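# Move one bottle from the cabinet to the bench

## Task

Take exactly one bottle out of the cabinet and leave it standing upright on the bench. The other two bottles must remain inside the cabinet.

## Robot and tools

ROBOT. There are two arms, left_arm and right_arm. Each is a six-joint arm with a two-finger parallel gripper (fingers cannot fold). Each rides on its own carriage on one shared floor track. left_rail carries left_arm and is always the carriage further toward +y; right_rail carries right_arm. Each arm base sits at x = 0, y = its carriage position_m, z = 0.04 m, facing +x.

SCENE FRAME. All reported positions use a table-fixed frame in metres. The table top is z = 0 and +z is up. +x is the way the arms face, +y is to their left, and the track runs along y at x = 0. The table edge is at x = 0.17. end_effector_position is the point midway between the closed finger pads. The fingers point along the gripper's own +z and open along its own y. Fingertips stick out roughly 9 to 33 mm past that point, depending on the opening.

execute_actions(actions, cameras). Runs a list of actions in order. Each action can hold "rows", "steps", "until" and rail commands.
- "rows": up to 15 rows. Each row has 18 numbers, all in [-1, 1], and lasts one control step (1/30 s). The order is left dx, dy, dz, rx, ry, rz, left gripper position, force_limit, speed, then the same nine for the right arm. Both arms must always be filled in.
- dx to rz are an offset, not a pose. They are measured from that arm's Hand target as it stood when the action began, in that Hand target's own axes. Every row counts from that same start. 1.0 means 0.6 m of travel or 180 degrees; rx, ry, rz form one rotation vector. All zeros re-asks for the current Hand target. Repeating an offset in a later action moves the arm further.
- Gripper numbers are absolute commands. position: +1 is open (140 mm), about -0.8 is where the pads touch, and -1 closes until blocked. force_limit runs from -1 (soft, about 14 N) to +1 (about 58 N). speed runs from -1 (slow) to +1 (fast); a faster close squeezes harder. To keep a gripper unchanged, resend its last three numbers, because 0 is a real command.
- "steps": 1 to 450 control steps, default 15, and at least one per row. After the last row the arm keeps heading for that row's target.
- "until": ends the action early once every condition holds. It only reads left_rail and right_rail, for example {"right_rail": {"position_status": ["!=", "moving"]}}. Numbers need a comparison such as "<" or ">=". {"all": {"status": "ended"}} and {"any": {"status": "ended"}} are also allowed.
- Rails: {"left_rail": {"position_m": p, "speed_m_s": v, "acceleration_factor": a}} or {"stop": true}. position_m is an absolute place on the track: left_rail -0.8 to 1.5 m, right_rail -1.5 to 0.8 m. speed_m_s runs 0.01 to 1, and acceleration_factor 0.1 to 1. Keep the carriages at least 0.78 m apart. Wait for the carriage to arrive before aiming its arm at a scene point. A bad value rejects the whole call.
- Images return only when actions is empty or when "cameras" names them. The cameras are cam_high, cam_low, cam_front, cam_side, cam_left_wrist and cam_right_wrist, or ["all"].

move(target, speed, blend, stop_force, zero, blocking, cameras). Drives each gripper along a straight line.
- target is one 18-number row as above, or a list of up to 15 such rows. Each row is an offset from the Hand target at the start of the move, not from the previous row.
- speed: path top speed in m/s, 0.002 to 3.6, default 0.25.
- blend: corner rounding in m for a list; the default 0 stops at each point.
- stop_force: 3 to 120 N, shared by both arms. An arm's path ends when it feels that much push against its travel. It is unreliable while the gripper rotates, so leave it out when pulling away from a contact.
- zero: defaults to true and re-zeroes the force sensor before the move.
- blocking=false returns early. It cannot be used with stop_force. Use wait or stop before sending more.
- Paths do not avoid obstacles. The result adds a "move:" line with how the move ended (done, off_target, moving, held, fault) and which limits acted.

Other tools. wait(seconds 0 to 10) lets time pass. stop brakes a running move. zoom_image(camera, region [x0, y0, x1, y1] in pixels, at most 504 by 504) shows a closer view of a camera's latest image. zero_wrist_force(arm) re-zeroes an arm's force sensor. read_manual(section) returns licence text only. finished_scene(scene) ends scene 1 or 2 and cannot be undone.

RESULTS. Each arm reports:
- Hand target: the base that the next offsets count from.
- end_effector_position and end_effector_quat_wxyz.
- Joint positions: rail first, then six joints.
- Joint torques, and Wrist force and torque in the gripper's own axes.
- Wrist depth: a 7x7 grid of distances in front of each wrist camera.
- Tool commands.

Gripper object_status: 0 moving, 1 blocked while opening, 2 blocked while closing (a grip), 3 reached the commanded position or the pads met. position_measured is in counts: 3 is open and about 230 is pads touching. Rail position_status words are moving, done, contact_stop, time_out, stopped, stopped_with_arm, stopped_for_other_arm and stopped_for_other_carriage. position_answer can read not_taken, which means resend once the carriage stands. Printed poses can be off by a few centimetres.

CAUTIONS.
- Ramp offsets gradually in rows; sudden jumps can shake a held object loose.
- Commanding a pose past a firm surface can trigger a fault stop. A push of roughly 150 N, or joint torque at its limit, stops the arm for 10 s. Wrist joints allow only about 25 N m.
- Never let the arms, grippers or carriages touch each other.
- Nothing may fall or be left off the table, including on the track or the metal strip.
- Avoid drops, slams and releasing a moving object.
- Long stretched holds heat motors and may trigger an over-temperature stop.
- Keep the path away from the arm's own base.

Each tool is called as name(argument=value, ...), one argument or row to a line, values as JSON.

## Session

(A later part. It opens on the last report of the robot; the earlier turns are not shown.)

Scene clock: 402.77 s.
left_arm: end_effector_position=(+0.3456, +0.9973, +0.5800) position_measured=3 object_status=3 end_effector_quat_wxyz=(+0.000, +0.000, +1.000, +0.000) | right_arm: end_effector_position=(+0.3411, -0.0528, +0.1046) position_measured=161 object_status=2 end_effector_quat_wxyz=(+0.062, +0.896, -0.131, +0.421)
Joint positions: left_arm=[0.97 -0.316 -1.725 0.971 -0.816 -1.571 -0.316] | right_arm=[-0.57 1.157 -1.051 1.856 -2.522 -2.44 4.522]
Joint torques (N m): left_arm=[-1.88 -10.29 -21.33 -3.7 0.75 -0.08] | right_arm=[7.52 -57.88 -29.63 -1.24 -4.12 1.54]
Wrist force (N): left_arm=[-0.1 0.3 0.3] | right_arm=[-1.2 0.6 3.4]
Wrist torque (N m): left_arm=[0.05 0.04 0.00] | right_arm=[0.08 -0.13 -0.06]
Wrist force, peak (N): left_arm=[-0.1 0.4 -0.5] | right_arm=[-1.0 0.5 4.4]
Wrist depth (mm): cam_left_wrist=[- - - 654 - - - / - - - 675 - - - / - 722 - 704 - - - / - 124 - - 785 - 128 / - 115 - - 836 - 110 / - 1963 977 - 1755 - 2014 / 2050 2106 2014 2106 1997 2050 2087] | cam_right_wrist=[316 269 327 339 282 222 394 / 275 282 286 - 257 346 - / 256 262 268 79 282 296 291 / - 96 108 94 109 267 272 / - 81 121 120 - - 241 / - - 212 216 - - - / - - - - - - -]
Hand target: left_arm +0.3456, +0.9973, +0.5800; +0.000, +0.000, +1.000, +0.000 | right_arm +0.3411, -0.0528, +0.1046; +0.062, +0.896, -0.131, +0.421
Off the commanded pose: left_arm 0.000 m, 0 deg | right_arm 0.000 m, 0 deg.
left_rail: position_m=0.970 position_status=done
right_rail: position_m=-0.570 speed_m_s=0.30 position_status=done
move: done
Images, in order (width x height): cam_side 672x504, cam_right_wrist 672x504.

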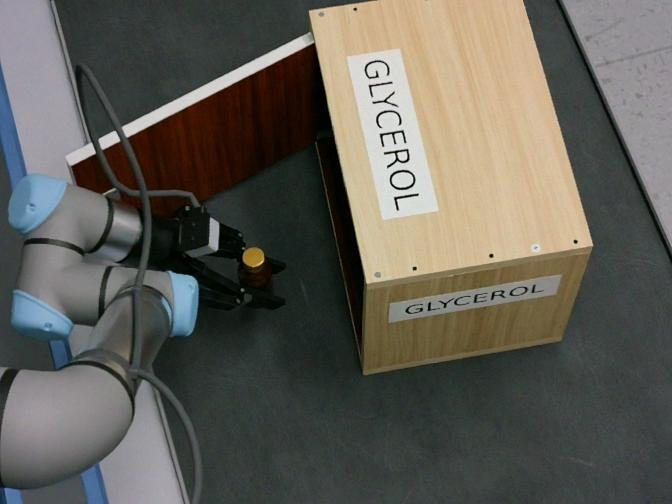

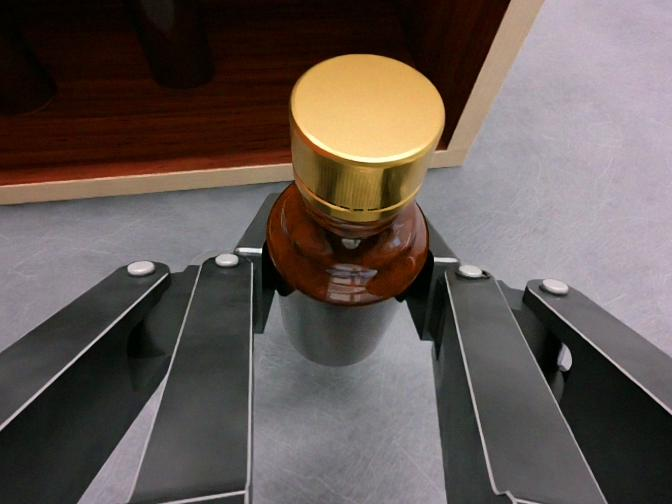

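move(
  target=[0,0,0,0,0,0,1,1,1, -0.058,-0.003,0.048,0,0,0,-1,-0.5,-1],
  speed=0.08,
)

move(
  target=[0,0,0,0,0,0,1,1,1, -0.03,-0.0015,0.025,0,0,0,-1,-0.5,-1],
  speed=0.012,
  stop_force=4,
  cameras=["cam_side","cam_front","cam_low","cam_right_wrist"],
)

Scene clock: 412.33 s.
left_arm: end_effector_position=(+0.3456, +0.9973, +0.5800) position_measured=3 object_status=3 end_effector_quat_wxyz=(+0.000, +0.000, +1.000, +0.000) | right_arm: end_effector_position=(+0.3415, -0.0510, +0.0596) position_measured=161 object_status=2 end_effector_quat_wxyz=(+0.062, +0.896, -0.131, +0.421) end_effector_velocity=(+0.001, +0.000, -0.001) end_effector_angular_velocity=(+0.001, -0.001, +0.000)
Joint positions: left_arm=[0.97 -0.316 -1.725 0.971 -0.816 -1.571 -0.316] | right_arm=[-0.57 1.157 -0.965 1.869 -2.62 -2.44 4.523]
Joint velocities: left_arm=[within noise] | right_arm=[0 -0.001 0.004 -0.001 -0.005 -0.001 0]
Joint torques (N m): left_arm=[-1.76 -11.23 -21.51 -3.94 0.74 0.01] | right_arm=[4.45 -30.67 -12.58 -5.03 -2.72 -1.57]
Wrist force (N): left_arm=[0.1 0.3 -0.2] | right_arm=[-1.7 0.3 3.5]
Wrist torque (N m): left_arm=[0.06 -0.02 0.00] | right_arm=[0.03 -0.06 0.00]
Wrist force, peak (N): left_arm=[0.0 0.9 -0.4] | right_arm=[-2.2 0.4 3.8]
Wrist depth (mm): cam_left_wrist=[- 668 - - - - - / 675 647 - - - 685 691 / 722 - - 740 724 - - / - 124 - 810 747 - 128 / - 115 845 - 830 - 110 / - 1838 1387 916 877 1755 1980 / - 2068 1980 2068 2050 2050 2014] | cam_right_wrist=[248 247 259 267 261 219 312 / 220 226 231 - 243 265 268 / 222 220 - 79 227 239 242 / 200 201 108 94 106 214 - / - 81 121 120 - - 193 / - - 171 170 - - - / - - - 160 - - -]
Hand target: left_arm +0.3456, +0.9973, +0.5800; +0.000, +0.000, +1.000, +0.000 | right_arm +0.3416, -0.0510, +0.0594; +0.062, +0.896, -0.131, +0.421
Off the commanded pose: left_arm 0.000 m, 0 deg | right_arm 0.000 m, 0 deg.
left_rail: position_m=0.970 position_status=done
right_rail: position_m=-0.570 speed_m_s=0.30 position_status=done
move: done

Scene clock: 414.90 s.
left_arm: end_effector_position=(+0.3456, +0.9973, +0.5800) position_measured=3 object_status=3 end_effector_quat_wxyz=(+0.000, +0.000, +1.000, +0.000) | right_arm: end_effector_position=(+0.3418, -0.0505, +0.0440) position_measured=161 object_status=2 end_effector_quat_wxyz=(+0.062, +0.896, -0.131, +0.421)
Joint positions: left_arm=[0.97 -0.316 -1.725 0.971 -0.816 -1.571 -0.316] | right_arm=[-0.57 1.158 -0.934 1.87 -2.653 -2.44 4.523]
Joint torques (N m): left_arm=[-1.46 -10.87 -20.95 -4.01 0.64 0.05] | right_arm=[2.17 -60.05 -13.81 -1.43 -2.76 -0.05]
Wrist force (N): left_arm=[-0.1 0.3 0.1] | right_arm=[-1.0 0.4 3.5]
Wrist torque (N m): left_arm=[0.06 0.03 0.01] | right_arm=[0.04 -0.17 0.01]
Wrist force, peak (N): left_arm=[0.1 0.3 -0.6] | right_arm=[9.1 0.4 -5.1]
Wrist depth (mm): cam_left_wrist=[669 - - - - - 668 / - 662 706 - - - - / - 735 745 - - - - / - 133 - - - - 128 / - 115 - 874 - - 110 / - - - 855 - 1930 1883 / 2032 2145 2032 2087 2145 2032 -] | cam_right_wrist=[224 229 234 241 240 220 - / 209 211 213 - 230 240 - / 199 200 200 78 205 216 222 / 184 185 111 94 109 194 201 / - 81 121 121 120 - 178 / - - 156 158 - - - / - - - 146 - - -]
Hand target: left_arm +0.3456, +0.9973, +0.5800; +0.000, +0.000, +1.000, +0.000 | right_arm +0.3418, -0.0505, +0.0440; +0.062, +0.896, -0.131, +0.421 (not the last commanded pose)
Off the commanded pose: left_arm 0.000 m, 0 deg | right_arm 0.008 m, 0 deg.
left_rail: position_m=0.970 position_status=done
right_rail: position_m=-0.570 speed_m_s=0.30 position_status=done
move: contact (right_arm)
Images, in order (width x height): cam_low 672x504, cam_front 672x504, cam_side 672x504, cam_right_wrist 672x504.

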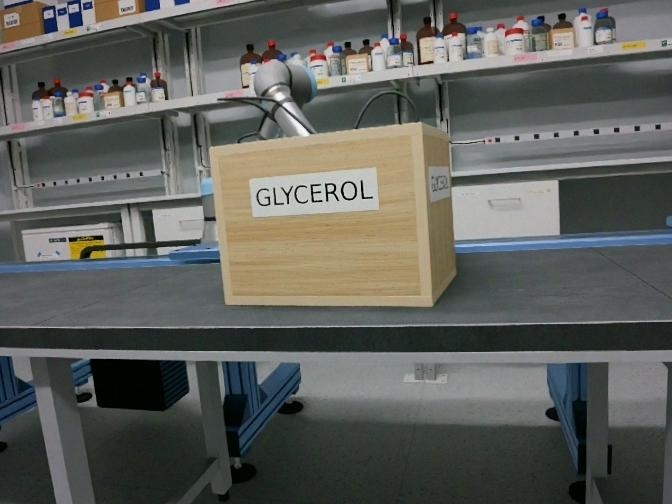

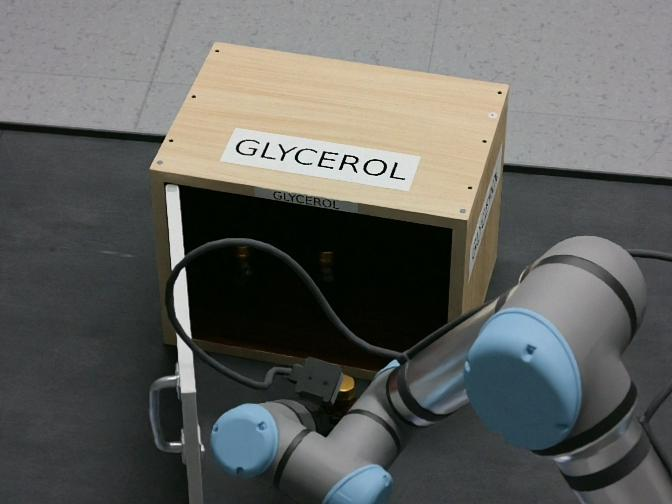

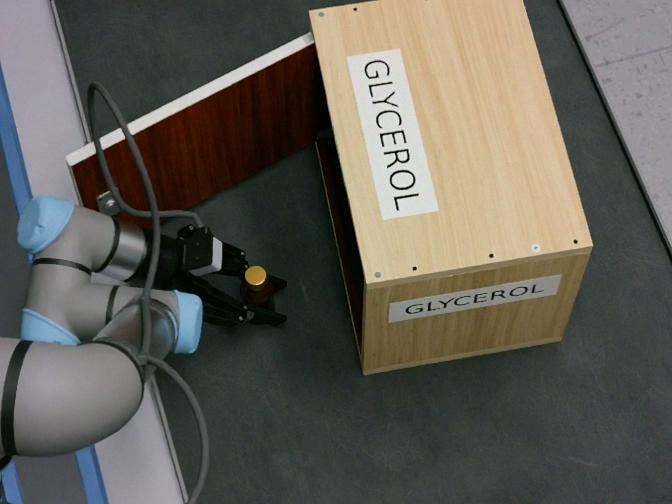

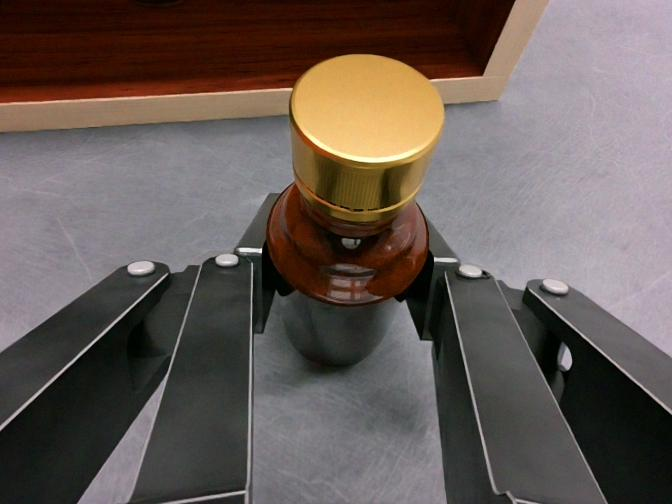

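move(
  target=[0,0,0,0,0,0,1,1,1, -0.0013,0,0.0011,0,0,0,-1,-0.5,-1],
  speed=0.01,
)

move(
  target=[0,0,0,0,0,0,1,1,1, 0,0,0,0,0,0,0.1,-0.5,-1],
  cameras=["cam_right_wrist"],
)

Scene clock: 423.10 s.
left_arm: end_effector_position=(+0.3456, +0.9973, +0.5800) position_measured=3 object_status=3 end_effector_quat_wxyz=(+0.000, +0.000, +1.000, +0.000) | right_arm: end_effector_position=(+0.3419, -0.0504, +0.0432) position_measured=161 object_status=2 end_effector_quat_wxyz=(+0.062, +0.896, -0.132, +0.421)
Joint positions: left_arm=[0.97 -0.316 -1.725 0.971 -0.816 -1.571 -0.316] | right_arm=[-0.57 1.157 -0.932 1.87 -2.655 -2.44 4.523]
Joint torques (N m): left_arm=[-0.44 -11.79 -21.63 -3.98 0.7 -0.03] | right_arm=[-3.38 -17.24 -5.37 -2.04 3.08 -1.39]
Wrist force (N): left_arm=[-0.1 0.6 0.0] | right_arm=[19.0 0.9 -12.7]
Wrist torque (N m): left_arm=[0.12 0.03 0.00] | right_arm=[0.12 -0.82 0.06]
Wrist force, peak (N): left_arm=[0.1 0.5 -0.5] | right_arm=[18.4 2.2 -14.4]
Wrist depth (mm): cam_left_wrist=[- - 640 656 - - 610 / - - 687 - 700 - - / - 722 - - 738 - - / - 123 - - - - 128 / - 115 - - - - 110 / - 884 898 - 2271 1914 - / - 1947 2050 2087 2032 2087 -] | cam_right_wrist=[225 229 235 239 242 220 280 / 208 210 216 - 229 242 243 / 198 201 204 79 208 217 223 / 184 185 111 92 106 198 197 / - 81 121 121 120 - 180 / - - 156 157 - - - / - - - 146 - - -]
Hand target: left_arm +0.3456, +0.9973, +0.5800; +0.000, +0.000, +1.000, +0.000 | right_arm +0.3418, -0.0505, +0.0430; +0.062, +0.896, -0.131, +0.421
Off the commanded pose: left_arm 0.000 m, 0 deg | right_arm 0.000 m, 0 deg.
left_rail: position_m=0.970 position_status=done
right_rail: position_m=-0.570 speed_m_s=0.30 position_status=done
move: done

Scene clock: 424.30 s.
left_arm: end_effector_position=(+0.3456, +0.9973, +0.5800) position_measured=3 object_status=3 end_effector_quat_wxyz=(+0.000, +0.000, +1.000, +0.000) | right_arm: end_effector_position=(+0.3418, -0.0505, +0.0429) position_measured=117 object_status=0 end_effector_quat_wxyz=(+0.062, +0.896, -0.131, +0.421)
Joint positions: left_arm=[0.97 -0.316 -1.725 0.971 -0.816 -1.571 -0.316] | right_arm=[-0.57 1.157 -0.932 1.87 -2.655 -2.44 4.523]
Joint torques (N m): left_arm=[-1.47 -11.62 -22.11 -3.98 0.71 -0.03] | right_arm=[-3.99 -58.79 -25.91 -4.56 -3.5 -1.3]
Wrist force (N): left_arm=[0.0 0.4 -0.3] | right_arm=[1.1 0.5 1.6]
Wrist torque (N m): left_arm=[0.08 0.01 0.00] | right_arm=[0.06 -0.23 0.01]
Wrist force, peak (N): left_arm=[-0.4 0.7 -0.1] | right_arm=[19.3 0.5 -12.5]
Wrist depth (mm): cam_left_wrist=[- 645 654 - - - 647 / - 717 - - 713 - - / - - - - 728 - - / - 124 - 738 740 - 128 / - 115 - - 965 788 110 / - 908 898 2364 2106 - 2032 / 2014 1997 2106 2032 2050 1768 2050] | cam_right_wrist=[224 227 232 241 240 216 - / 207 210 217 - 228 237 245 / 194 201 204 77 207 216 221 / 183 181 122 94 127 196 195 / - 71 165 121 167 - 87 / - - 155 157 159 - 73 / - - 142 145 147 - 70]
Hand target: left_arm +0.3456, +0.9973, +0.5800; +0.000, +0.000, +1.000, +0.000 | right_arm +0.3418, -0.0505, +0.0430; +0.062, +0.896, -0.131, +0.421
Off the commanded pose: left_arm 0.000 m, 0 deg | right_arm 0.000 m, 0 deg.
left_rail: position_m=0.970 position_status=done
right_rail: position_m=-0.570 speed_m_s=0.30 position_status=done
move: done
Images, in order (width x height): cam_right_wrist 672x504.

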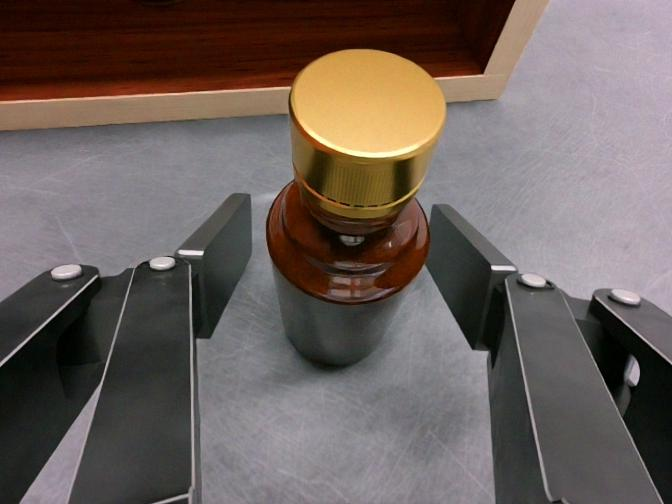

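move(
  target=[0,0,0,0,0,0,1,1,1, 0.0,0,-0.2,0,0,0,0.1,-0.5,-1],
  speed=0.08,
  cameras=["cam_side","cam_right_wrist","cam_front"],
)

Scene clock: 430.47 s.
left_arm: end_effector_position=(+0.3456, +0.9973, +0.5800) position_measured=3 object_status=3 end_effector_quat_wxyz=(+0.000, +0.000, +1.000, +0.000) | right_arm: end_effector_position=(+0.2534, -0.0240, +0.1195) position_measured=117 object_status=3 end_effector_quat_wxyz=(+0.062, +0.896, -0.131, +0.421)
Joint positions: left_arm=[0.97 -0.316 -1.725 0.971 -0.816 -1.571 -0.316] | right_arm=[-0.57 1.313 -1.075 1.78 -2.235 -2.448 4.765]
Joint torques (N m): left_arm=[-0.68 -10.78 -22.81 -3.99 0.87 0.12] | right_arm=[7.17 -58.03 -30.19 -0.64 0.04 1.24]
Wrist force (N): left_arm=[-0.1 0.3 -0.4] | right_arm=[0.9 0.7 1.7]
Wrist torque (N m): left_arm=[0.05 0.01 0.00] | right_arm=[0.09 -0.17 -0.07]
Wrist force, peak (N): left_arm=[-0.1 0.4 -0.7] | right_arm=[1.2 0.6 2.3]
Wrist depth (mm): cam_left_wrist=[636 - - - - - - / - - - - - - - / - - - 717 - - - / - 124 - - - - 128 / - 115 - 804 - - 111 / - - - - - 1997 - / - 2185 2227 2014 2249 2014 -] | cam_right_wrist=[329 343 344 357 345 - - / 304 316 323 186 341 359 355 / 284 292 300 211 299 306 - / 270 264 261 267 158 276 284 / - 71 - 249 139 - 87 / - - 223 230 232 - 73 / - - 210 212 214 - 70]
Hand target: left_arm +0.3456, +0.9973, +0.5800; +0.000, +0.000, +1.000, +0.000 | right_arm +0.2533, -0.0240, +0.1196; +0.062, +0.896, -0.131, +0.421
Off the commanded pose: left_arm 0.000 m, 0 deg | right_arm 0.000 m, 0 deg.
left_rail: position_m=0.970 position_status=done
right_rail: position_m=-0.570 speed_m_s=0.30 position_status=done
move: done
Images, in order (width x height): cam_front 672x504, cam_side 672x504, cam_right_wrist 672x504.

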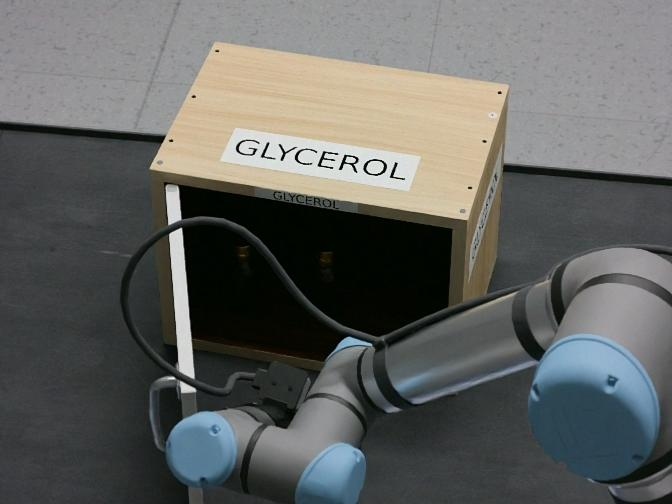

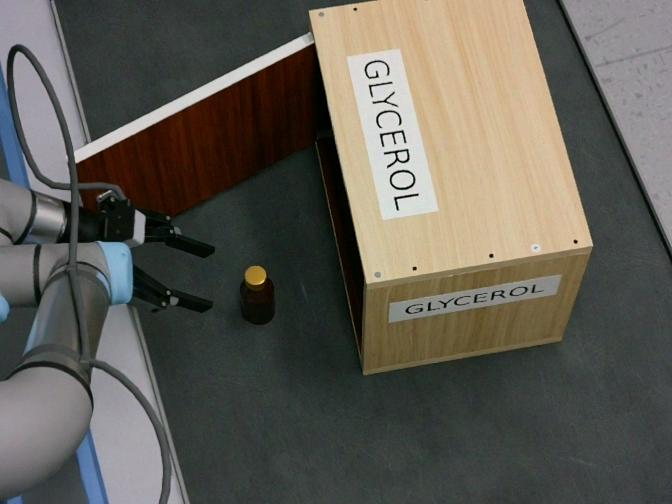

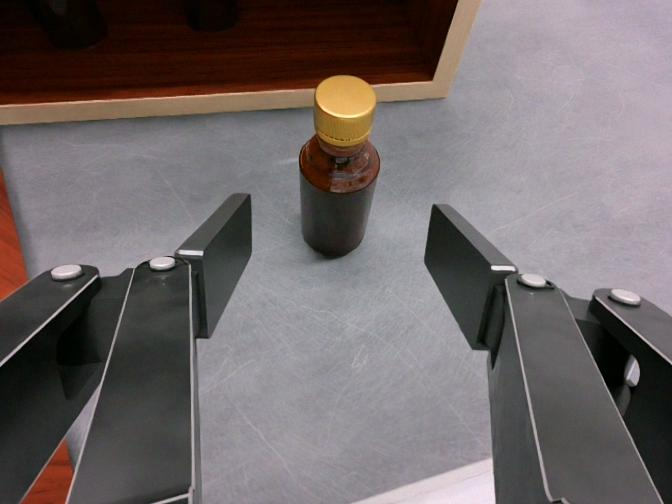

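finished_scene(
  scene=1,
)

The scene is finished: the task was done.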